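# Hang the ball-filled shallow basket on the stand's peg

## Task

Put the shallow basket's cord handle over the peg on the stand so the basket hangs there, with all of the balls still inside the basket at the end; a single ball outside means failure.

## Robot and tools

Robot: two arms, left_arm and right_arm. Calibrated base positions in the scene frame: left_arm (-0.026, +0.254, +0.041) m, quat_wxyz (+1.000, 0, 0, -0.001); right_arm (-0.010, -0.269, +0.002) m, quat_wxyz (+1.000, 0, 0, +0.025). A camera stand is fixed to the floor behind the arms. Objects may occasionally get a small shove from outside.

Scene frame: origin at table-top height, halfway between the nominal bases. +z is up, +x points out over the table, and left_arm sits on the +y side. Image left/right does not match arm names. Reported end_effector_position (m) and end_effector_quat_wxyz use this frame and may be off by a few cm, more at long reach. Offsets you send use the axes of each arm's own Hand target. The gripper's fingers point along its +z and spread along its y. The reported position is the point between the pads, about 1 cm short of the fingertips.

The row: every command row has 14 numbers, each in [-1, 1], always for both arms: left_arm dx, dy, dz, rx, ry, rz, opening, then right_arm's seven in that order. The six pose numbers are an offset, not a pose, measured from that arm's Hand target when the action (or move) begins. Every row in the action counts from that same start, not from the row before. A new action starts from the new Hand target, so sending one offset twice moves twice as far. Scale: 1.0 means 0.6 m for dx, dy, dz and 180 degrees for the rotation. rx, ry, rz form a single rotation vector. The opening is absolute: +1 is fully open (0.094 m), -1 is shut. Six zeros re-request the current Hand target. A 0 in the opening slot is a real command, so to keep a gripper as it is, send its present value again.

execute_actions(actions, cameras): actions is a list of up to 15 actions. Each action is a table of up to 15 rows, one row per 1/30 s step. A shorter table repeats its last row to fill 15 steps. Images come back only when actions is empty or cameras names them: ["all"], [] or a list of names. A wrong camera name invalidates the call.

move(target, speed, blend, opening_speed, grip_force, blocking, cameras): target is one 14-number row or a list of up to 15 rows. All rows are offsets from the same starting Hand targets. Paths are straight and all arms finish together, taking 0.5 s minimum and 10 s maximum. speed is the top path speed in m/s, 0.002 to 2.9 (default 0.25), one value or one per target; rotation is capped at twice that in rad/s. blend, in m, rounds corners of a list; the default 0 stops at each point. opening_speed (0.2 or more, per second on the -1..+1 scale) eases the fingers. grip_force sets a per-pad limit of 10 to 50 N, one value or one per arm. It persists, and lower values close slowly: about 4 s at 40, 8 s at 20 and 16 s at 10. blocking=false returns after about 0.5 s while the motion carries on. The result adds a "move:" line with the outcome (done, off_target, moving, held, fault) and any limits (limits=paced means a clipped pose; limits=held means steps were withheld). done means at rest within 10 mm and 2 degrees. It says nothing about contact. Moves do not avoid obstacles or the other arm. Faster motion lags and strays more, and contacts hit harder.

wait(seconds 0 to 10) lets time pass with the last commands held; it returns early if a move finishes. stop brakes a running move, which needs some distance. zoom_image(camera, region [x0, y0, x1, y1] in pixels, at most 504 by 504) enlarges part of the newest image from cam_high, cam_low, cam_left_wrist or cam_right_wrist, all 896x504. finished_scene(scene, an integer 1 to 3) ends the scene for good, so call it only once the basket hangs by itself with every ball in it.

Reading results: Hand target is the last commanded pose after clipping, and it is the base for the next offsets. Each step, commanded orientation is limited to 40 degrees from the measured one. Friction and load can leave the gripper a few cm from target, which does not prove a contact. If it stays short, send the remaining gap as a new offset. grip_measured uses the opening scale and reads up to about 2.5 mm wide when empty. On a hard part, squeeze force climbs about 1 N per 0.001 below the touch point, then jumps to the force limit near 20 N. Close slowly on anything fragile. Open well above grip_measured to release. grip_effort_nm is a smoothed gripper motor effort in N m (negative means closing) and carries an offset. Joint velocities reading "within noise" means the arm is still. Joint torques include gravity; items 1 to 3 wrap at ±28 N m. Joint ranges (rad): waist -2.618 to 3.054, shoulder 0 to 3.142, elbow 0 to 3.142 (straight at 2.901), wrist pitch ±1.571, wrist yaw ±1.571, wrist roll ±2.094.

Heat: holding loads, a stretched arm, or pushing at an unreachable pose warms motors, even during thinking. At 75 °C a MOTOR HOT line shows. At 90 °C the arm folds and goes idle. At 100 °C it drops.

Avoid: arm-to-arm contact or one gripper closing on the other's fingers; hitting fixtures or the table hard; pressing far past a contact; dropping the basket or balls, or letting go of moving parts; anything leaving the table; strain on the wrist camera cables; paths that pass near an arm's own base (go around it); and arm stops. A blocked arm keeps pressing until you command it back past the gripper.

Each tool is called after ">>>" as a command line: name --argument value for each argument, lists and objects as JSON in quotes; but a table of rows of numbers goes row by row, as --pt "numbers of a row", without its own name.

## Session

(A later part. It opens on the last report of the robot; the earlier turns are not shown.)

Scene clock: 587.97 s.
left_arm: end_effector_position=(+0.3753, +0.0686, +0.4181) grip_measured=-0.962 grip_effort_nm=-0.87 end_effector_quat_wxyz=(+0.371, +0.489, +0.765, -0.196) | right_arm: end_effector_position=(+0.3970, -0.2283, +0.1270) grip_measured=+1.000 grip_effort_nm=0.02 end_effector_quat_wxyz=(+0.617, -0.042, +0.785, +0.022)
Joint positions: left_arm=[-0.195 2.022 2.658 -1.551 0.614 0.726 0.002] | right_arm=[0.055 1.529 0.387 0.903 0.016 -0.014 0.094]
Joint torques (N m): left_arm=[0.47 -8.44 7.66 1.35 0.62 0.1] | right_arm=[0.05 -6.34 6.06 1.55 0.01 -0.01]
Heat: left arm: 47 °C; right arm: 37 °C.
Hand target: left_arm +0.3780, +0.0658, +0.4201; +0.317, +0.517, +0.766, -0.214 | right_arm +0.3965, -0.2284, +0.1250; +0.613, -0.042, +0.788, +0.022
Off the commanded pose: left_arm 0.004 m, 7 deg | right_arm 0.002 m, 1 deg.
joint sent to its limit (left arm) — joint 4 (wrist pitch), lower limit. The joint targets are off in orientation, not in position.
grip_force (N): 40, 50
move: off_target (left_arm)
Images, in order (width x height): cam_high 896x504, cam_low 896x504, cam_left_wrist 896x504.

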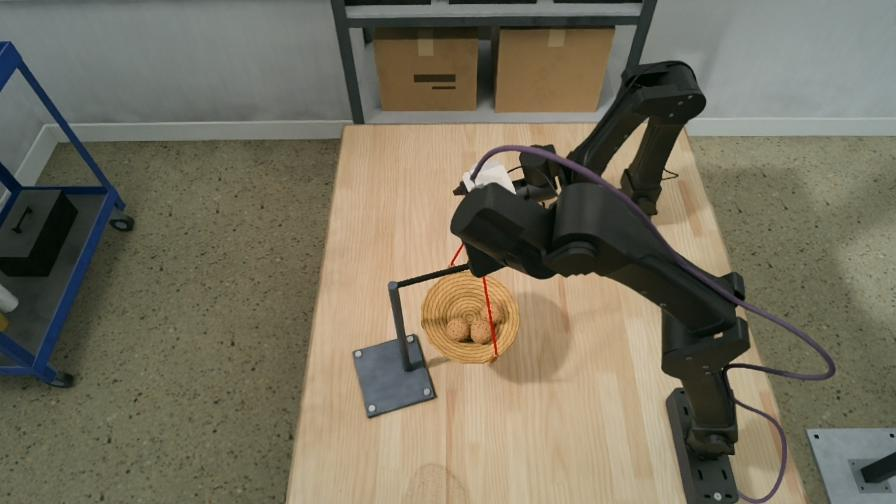

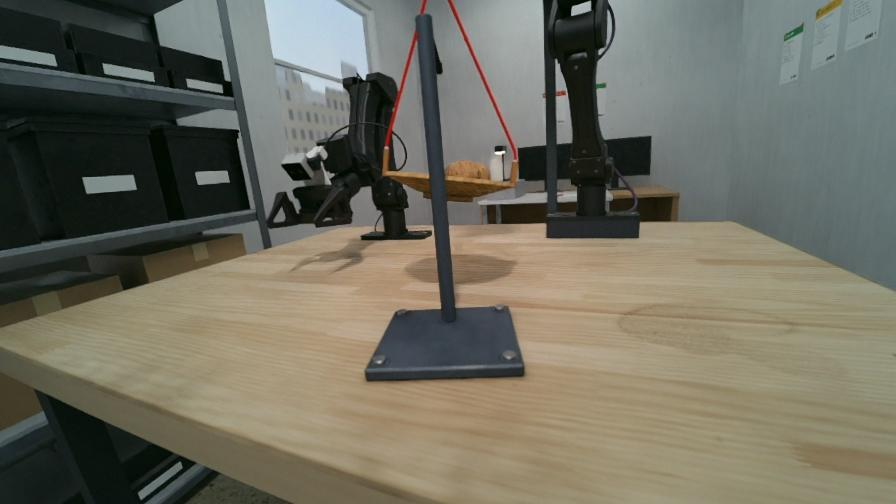

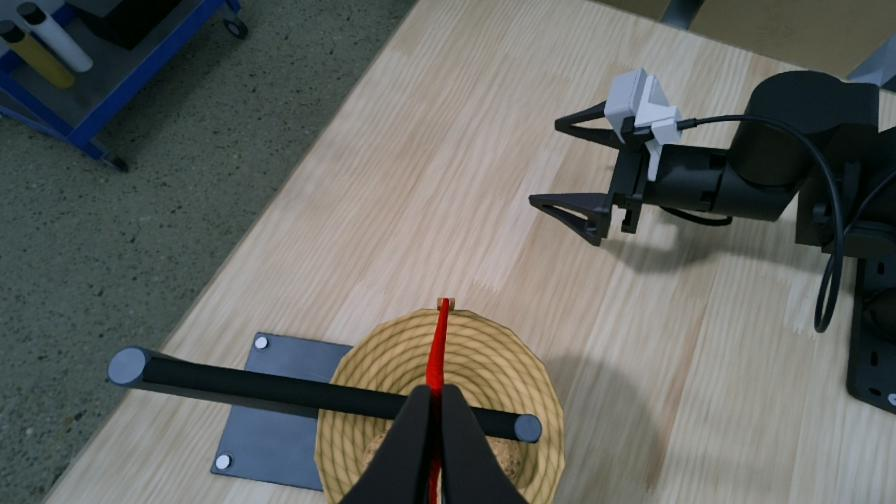

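>>> move --target '[0.0648,0,0.0648,0,0,0,-1,0,0,0,0,0,0,1]' --speed 0.04 --cameras '["cam_left_wrist","cam_high","cam_low"]'

>>> zoom_image --camera "cam_low" --region '[380, 0, 520, 140]'

Scene clock: 602.67 s.
left_arm: end_effector_position=(+0.3789, +0.0681, +0.3560) grip_measured=-0.962 grip_effort_nm=-0.87 end_effector_quat_wxyz=(+0.299, +0.511, +0.778, -0.212) | right_arm: end_effector_position=(+0.3970, -0.2283, +0.1270) grip_measured=+1.000 grip_effort_nm=0.02 end_effector_quat_wxyz=(+0.617, -0.042, +0.785, +0.022)
Joint positions: left_arm=[-0.195 2.022 2.437 -1.52 0.612 0.816 0.002] | right_arm=[0.055 1.529 0.387 0.903 0.016 -0.014 0.094]
Joint torques (N m): left_arm=[0.13 -13.27 5.03 1.38 0.53 0.1] | right_arm=[0.06 -6.35 6.09 1.56 0 -0.02]
Heat: left arm: 47 °C; right arm: 37 °C.
Hand target: left_arm +0.3780, +0.0658, +0.3651; +0.317, +0.517, +0.766, -0.214 | right_arm +0.3965, -0.2284, +0.1250; +0.613, -0.042, +0.788, +0.022
Off the commanded pose: left_arm 0.009 m, 3 deg | right_arm 0.002 m, 1 deg.
grip_force (N): 40, 50
move: off_target (left_arm)
Images, in order (width x height): cam_high 896x504, cam_low 896x504, cam_left_wrist 896x504.

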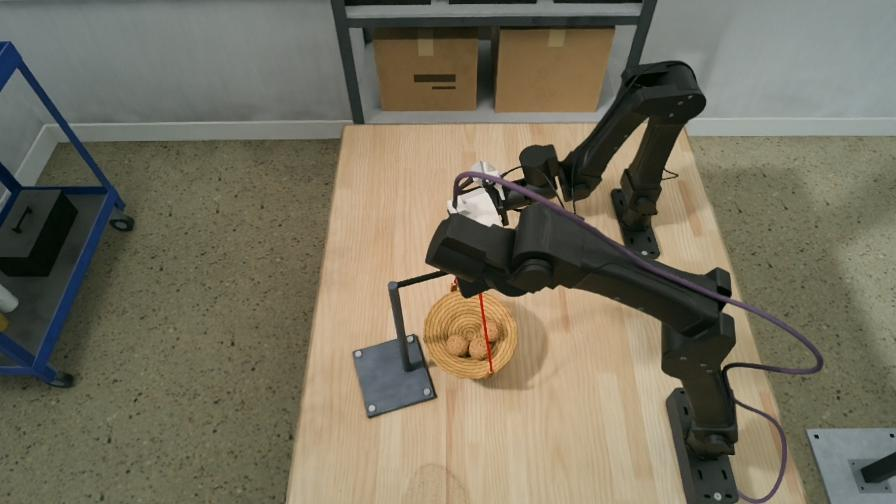

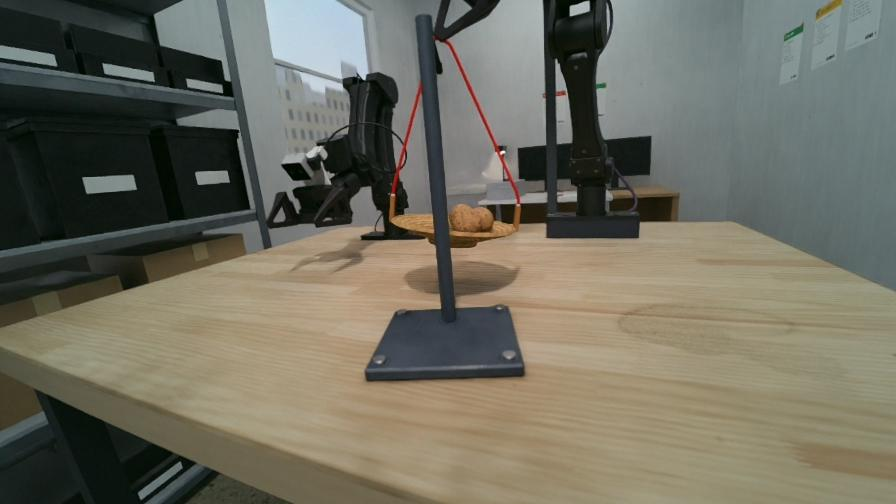

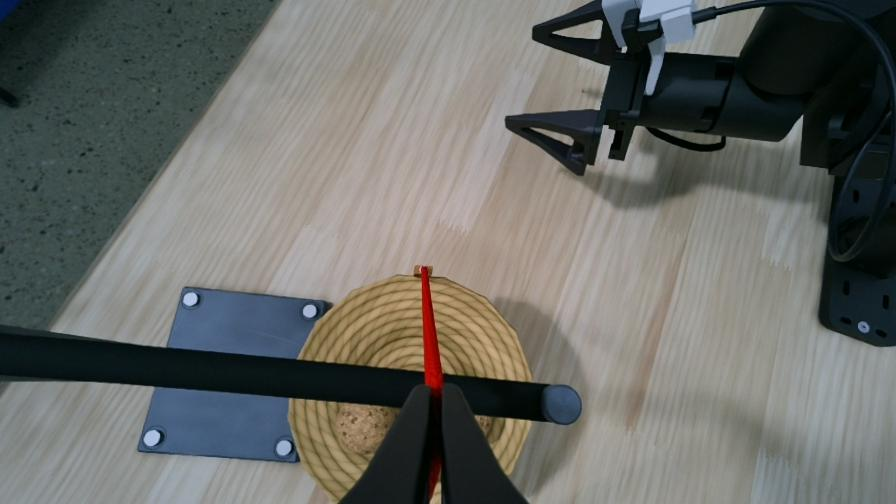

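Scaled by 3.600 from the camera's 896x504 image, which has a finer 1280x720 frame.

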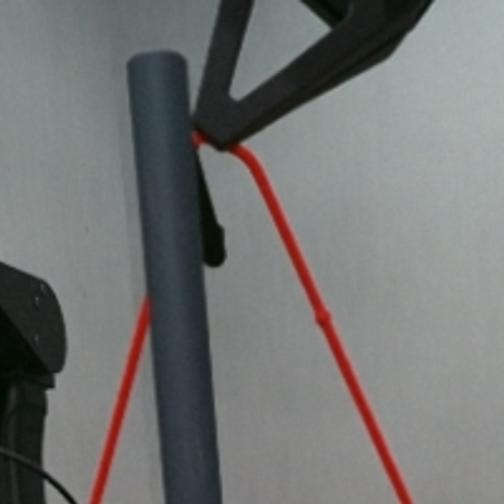

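>>> move --target '[0.0236,0,0.0236,0,0,0,-1,0,0,0,0,0,0,1]' --speed 0.02 --cameras '["cam_left_wrist","cam_low"]'

>>> zoom_image --camera "cam_low" --region '[380, 0, 520, 140]'

Scene clock: 619.10 s.
left_arm: end_effector_position=(+0.3822, +0.0668, +0.3337) grip_measured=-0.962 grip_effort_nm=-0.87 end_effector_quat_wxyz=(+0.299, +0.512, +0.776, -0.214) | right_arm: end_effector_position=(+0.3970, -0.2283, +0.1270) grip_measured=+1.000 grip_effort_nm=0.02 end_effector_quat_wxyz=(+0.617, -0.042, +0.785, +0.022)
Joint positions: left_arm=[-0.195 1.958 2.233 -1.381 0.617 0.819 0.002] | right_arm=[0.055 1.529 0.387 0.903 0.016 -0.014 0.094]
Joint torques (N m): left_arm=[0.13 -14.45 5 1.34 0.5 0.08] | right_arm=[0.06 -6.35 6.06 1.56 0.01 -0.01]
Motor temperatures (°C): left_arm=[24 37 45 34 27 26 30] | right_arm=[25 30 34 37 24 24 25]
Heat: left arm: 45 °C; right arm: 37 °C.
Hand target: left_arm +0.3780, +0.0658, +0.3451; +0.317, +0.517, +0.766, -0.214 | right_arm +0.3965, -0.2284, +0.1250; +0.613, -0.042, +0.788, +0.022
Off the commanded pose: left_arm 0.012 m, 2 deg | right_arm 0.002 m, 1 deg.
grip_force (N): 40, 50
move: off_target (left_arm)
Images, in order (width x height): cam_low 896x504, cam_left_wrist 896x504.

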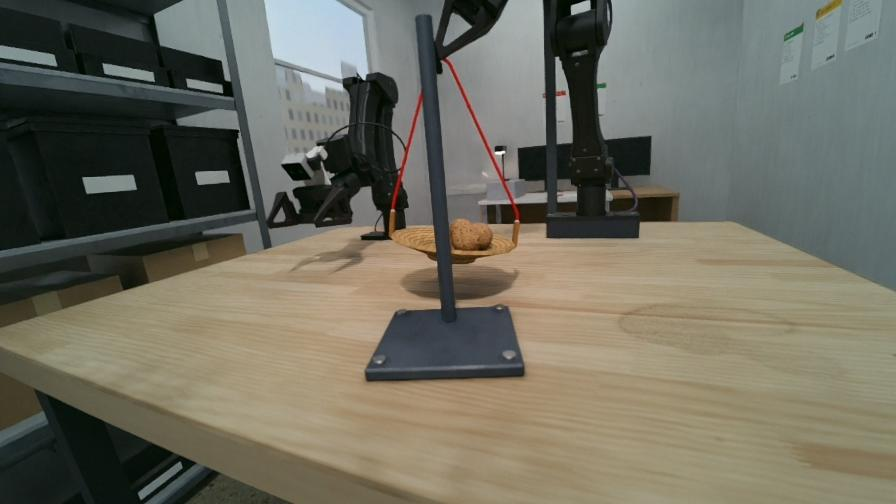

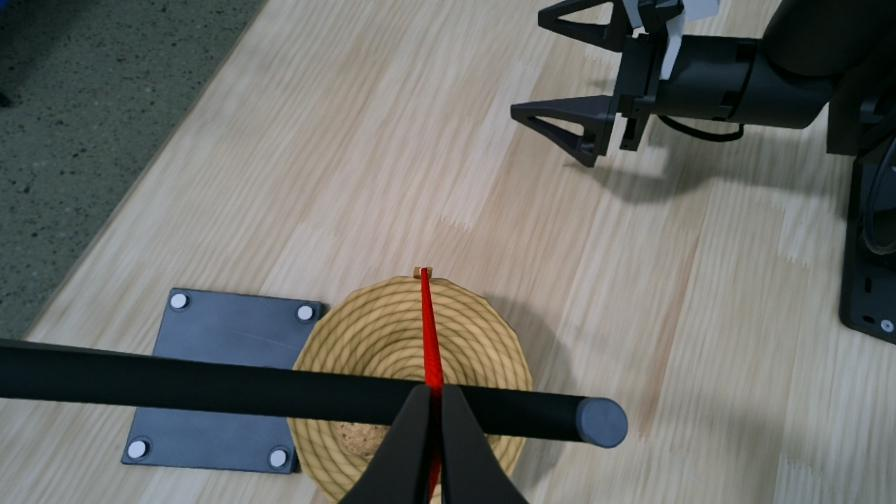

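Scaled by 3.600 from the camera's 896x504 image, which has a finer 1280x720 frame.

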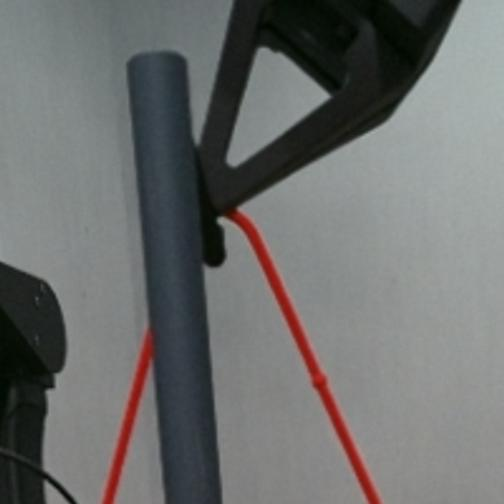

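>>> move --target '[0.0142,0,0.0142,0,0,0,-1,0,0,0,0,0,0,1]' --speed 0.02 --cameras '["cam_left_wrist","cam_low"]'

>>> zoom_image --camera "cam_low" --region '[380, 0, 520, 140]'

Scene clock: 625.03 s.
left_arm: end_effector_position=(+0.3816, +0.0659, +0.3331) grip_measured=-0.962 grip_effort_nm=-0.87 end_effector_quat_wxyz=(+0.315, +0.515, +0.769, -0.211) | right_arm: end_effector_position=(+0.3970, -0.2283, +0.1270) grip_measured=+1.000 grip_effort_nm=0.02 end_effector_quat_wxyz=(+0.617, -0.042, +0.785, +0.022)
Joint positions: left_arm=[-0.195 1.909 2.141 -1.303 0.623 0.819 0.002] | right_arm=[0.055 1.529 0.387 0.903 0.016 -0.014 0.094]
Joint torques (N m): left_arm=[0.13 -12.49 4.49 1.27 0.43 0.07] | right_arm=[0.1 -6.37 6.06 1.55 0.01 -0.01]
Heat: left arm: 45 °C; right arm: 37 °C.
Hand target: left_arm +0.3780, +0.0658, +0.3331; +0.317, +0.517, +0.766, -0.214 | right_arm +0.3965, -0.2284, +0.1250; +0.613, -0.042, +0.788, +0.022
Off the commanded pose: left_arm 0.004 m, 1 deg | right_arm 0.002 m, 1 deg.
grip_force (N): 40, 50
move: done
Images, in order (width x height): cam_low 896x504, cam_left_wrist 896x504.

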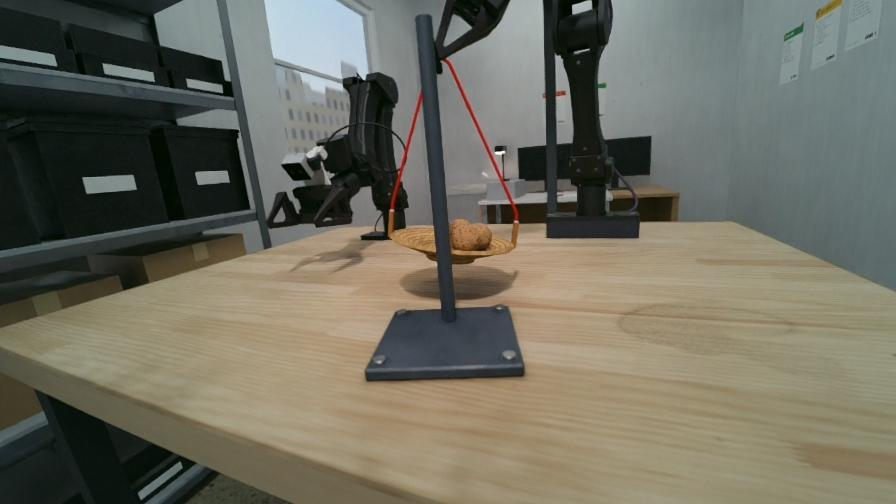

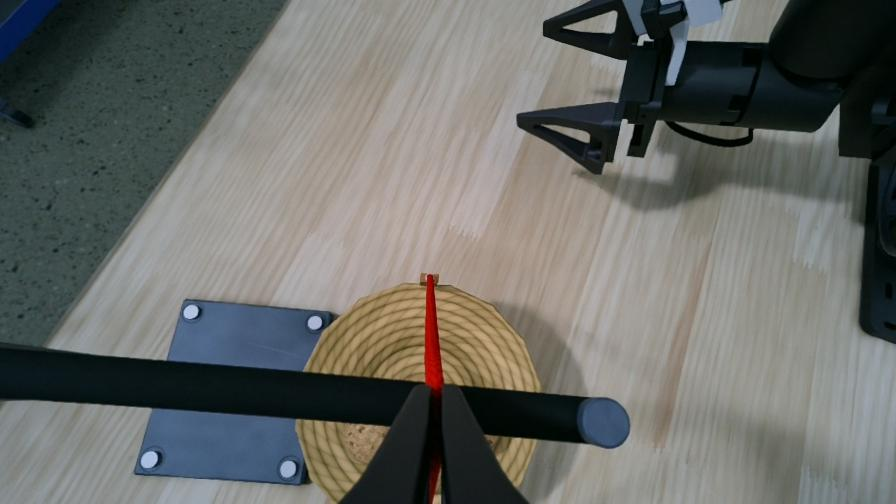

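Scaled by 3.600 from the camera's 896x504 image, which has a finer 1280x720 frame.

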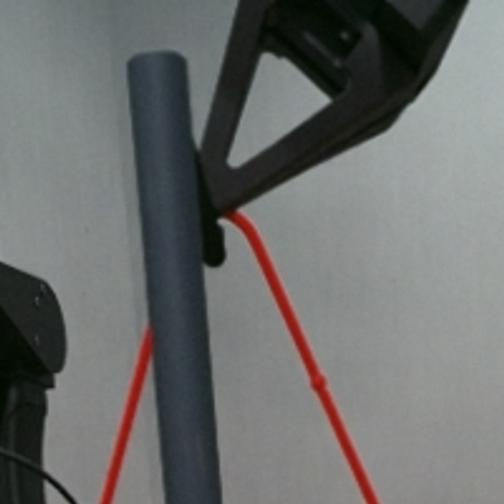

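>>> move --target '[0.0094,0,0.0094,0,0,0,-1,0,0,0,0,0,0,1]' --speed 0.02 --cameras '["cam_low"]'

>>> zoom_image --camera "cam_low" --region '[380, 0, 520, 140]'

Scene clock: 635.77 s.
left_arm: end_effector_position=(+0.3815, +0.0661, +0.3326) grip_measured=-0.962 grip_effort_nm=-0.87 end_effector_quat_wxyz=(+0.325, +0.515, +0.764, -0.210) | right_arm: end_effector_position=(+0.3970, -0.2283, +0.1270) grip_measured=+1.000 grip_effort_nm=0.03 end_effector_quat_wxyz=(+0.617, -0.042, +0.785, +0.022)
Joint positions: left_arm=[-0.192 1.881 2.088 -1.255 0.632 0.819 0.002] | right_arm=[0.055 1.529 0.387 0.903 0.016 -0.014 0.094]
Joint torques (N m): left_arm=[-0.09 -11.26 4.26 1.23 0.35 0.07] | right_arm=[0.02 -6.34 6.08 1.57 0 -0.01]
Heat: left arm: 45 °C; right arm: 37 °C.
Hand target: left_arm +0.3780, +0.0658, +0.3251; +0.317, +0.517, +0.766, -0.214 | right_arm +0.3965, -0.2284, +0.1250; +0.613, -0.042, +0.788, +0.022
Off the commanded pose: left_arm 0.008 m, 1 deg | right_arm 0.002 m, 1 deg.
grip_force (N): 40, 50
move: done
Images, in order (width x height): cam_low 896x504.

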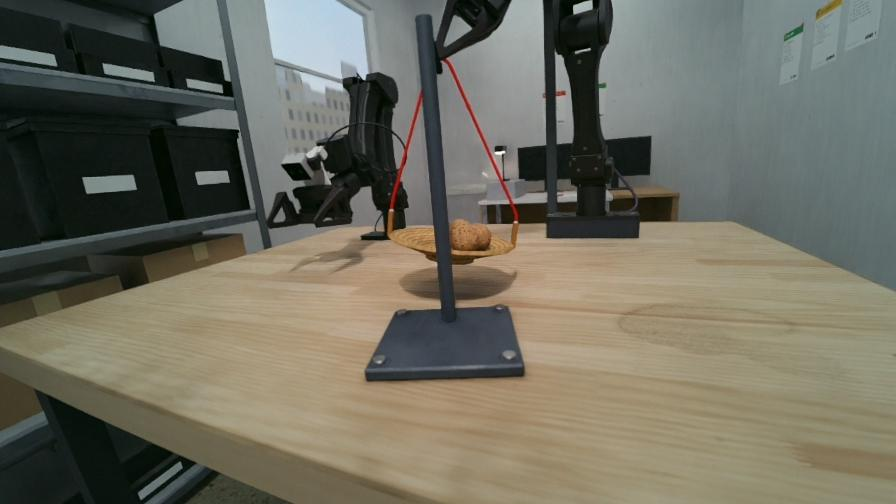

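Scaled by 3.600 from the camera's 896x504 image, which has a finer 1280x720 frame.

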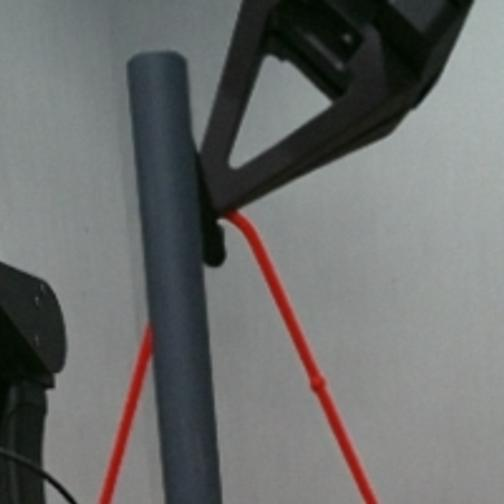

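>>> move --pt "-0.0047 0 -0.0047 0 0 0 -0.96 0 0 0 0 0 0 1" --pt "-0.0047 0 -0.0047 0 0 0 -0.4 0 0 0 0 0 0 1" --speed 0.02 --opening_speed 0.4 --cameras '["cam_low","cam_left_wrist"]'

>>> zoom_image --camera "cam_low" --region '[380, 0, 520, 140]'

Scene clock: 644.37 s.
left_arm: end_effector_position=(+0.3862, +0.0698, +0.3323) grip_measured=-0.403 grip_effort_nm=0.12 end_effector_quat_wxyz=(+0.329, +0.514, +0.767, -0.199) | right_arm: end_effector_position=(+0.3970, -0.2283, +0.1270) grip_measured=+1.000 grip_effort_nm=0.02 end_effector_quat_wxyz=(+0.617, -0.042, +0.785, +0.022)
Joint positions: left_arm=[-0.188 1.881 2.088 -1.242 0.613 0.819 0.028] | right_arm=[0.055 1.529 0.387 0.903 0.016 -0.014 0.094]
Joint torques (N m): left_arm=[-0.4 -10.56 6.43 0.89 0.52 0.06] | right_arm=[0.06 -6.38 6.05 1.56 0.01 -0.01]
Heat: left arm: 45 °C; right arm: 37 °C.
Hand target: left_arm +0.3781, +0.0659, +0.3291; +0.317, +0.517, +0.766, -0.214 | right_arm +0.3965, -0.2284, +0.1250; +0.613, -0.042, +0.788, +0.022
Off the commanded pose: left_arm 0.010 m, 2 deg | right_arm 0.002 m, 1 deg.
grip_force (N): 40, 50
move: done
Images, in order (width x height): cam_low 896x504, cam_left_wrist 896x504.

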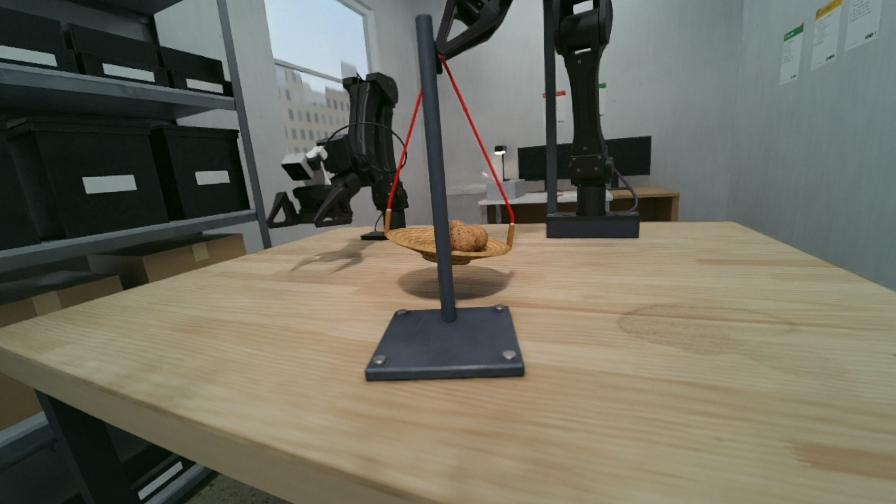

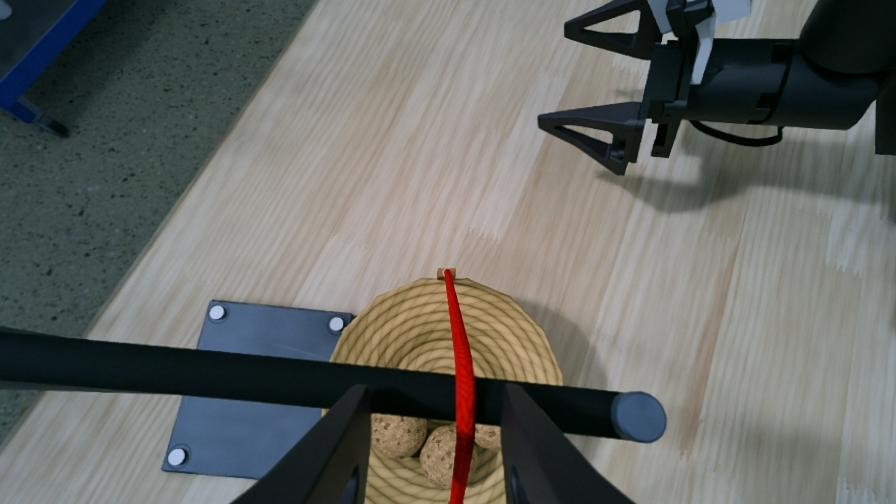

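Scaled by 3.600 from the camera's 896x504 image, which has a finer 1280x720 frame.

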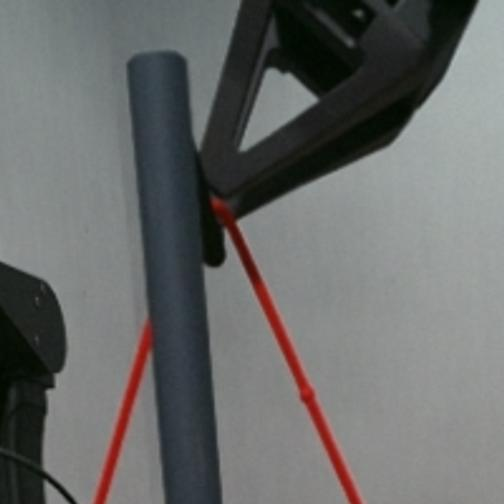

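>>> move --pt "0 0 -0.05 0 0 0 -0.4 0 0 0 0 0 0 1" --pt "0 0 -0.2 0 0 0 -0.4 0 0 0 0 0 0 1" --speed '[0.04,0.12]' --blend '[0.01,0]' --cameras '["cam_low","cam_left_wrist","cam_high"]'

>>> zoom_image --camera "cam_low" --region '[360, 0, 560, 280]'

Scene clock: 653.60 s.
left_arm: end_effector_position=(+0.3570, +0.1461, +0.4082) grip_measured=-0.402 grip_effort_nm=0.10 end_effector_quat_wxyz=(+0.380, +0.485, +0.766, -0.184) | right_arm: end_effector_position=(+0.3970, -0.2283, +0.1270) grip_measured=+1.000 grip_effort_nm=0.02 end_effector_quat_wxyz=(+0.617, -0.042, +0.785, +0.022)
Joint positions: left_arm=[0.031 1.829 2.327 -1.529 0.723 0.95 0.028] | right_arm=[0.055 1.529 0.387 0.903 0.016 -0.014 0.094]
Joint torques (N m): left_arm=[0.28 -10.97 5.29 0.9 0.55 0.1] | right_arm=[0.08 -6.39 6.05 1.57 0.01 -0.02]
Heat: left arm: 46 °C; right arm: 37 °C.
Hand target: left_arm +0.3462, +0.1445, +0.4140; +0.317, +0.517, +0.766, -0.214 | right_arm +0.3965, -0.2284, +0.1250; +0.613, -0.042, +0.788, +0.022
Off the commanded pose: left_arm 0.012 m, 9 deg | right_arm 0.002 m, 1 deg.
joint sent to its limit (left arm) — joint 4 (wrist pitch), lower limit. The joint targets are off in orientation, not in position.
grip_force (N): 40, 50
move: off_target (left_arm)
Images, in order (width x height): cam_high 896x504, cam_low 896x504, cam_left_wrist 896x504.

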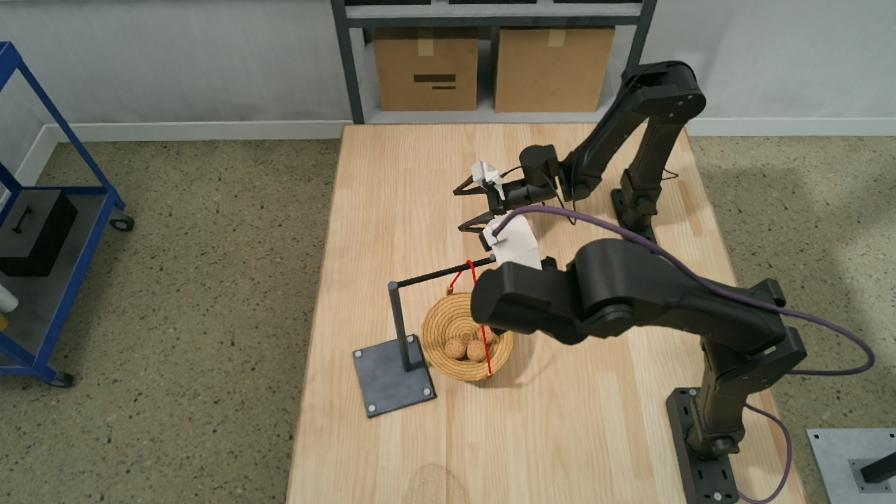

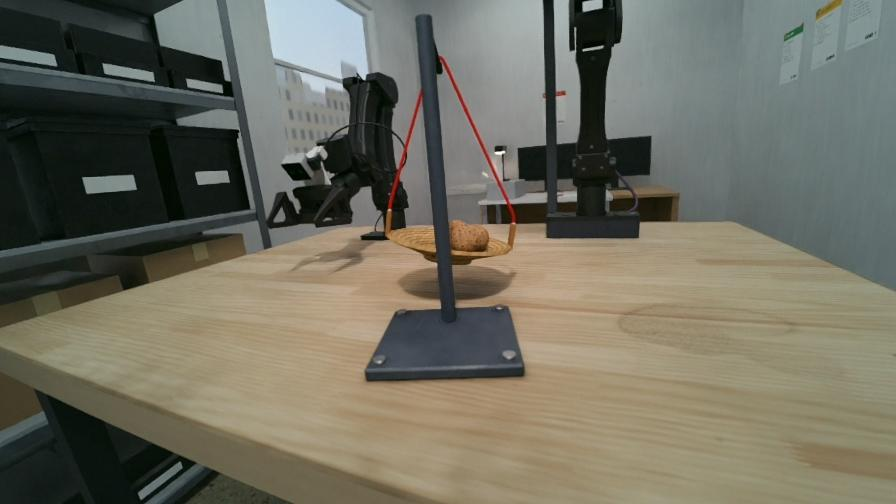

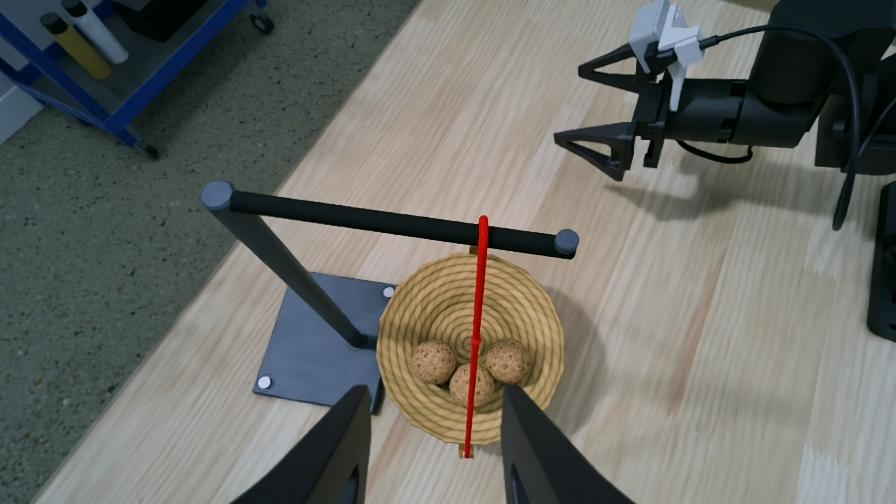

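Scaled by 1.800 from the camera's 896x504 image, which has a finer 1280x720 frame.

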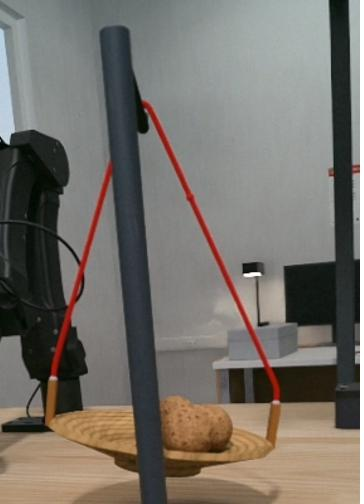

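>>> finished_scene --scene 1

The scene is finished: the task was done.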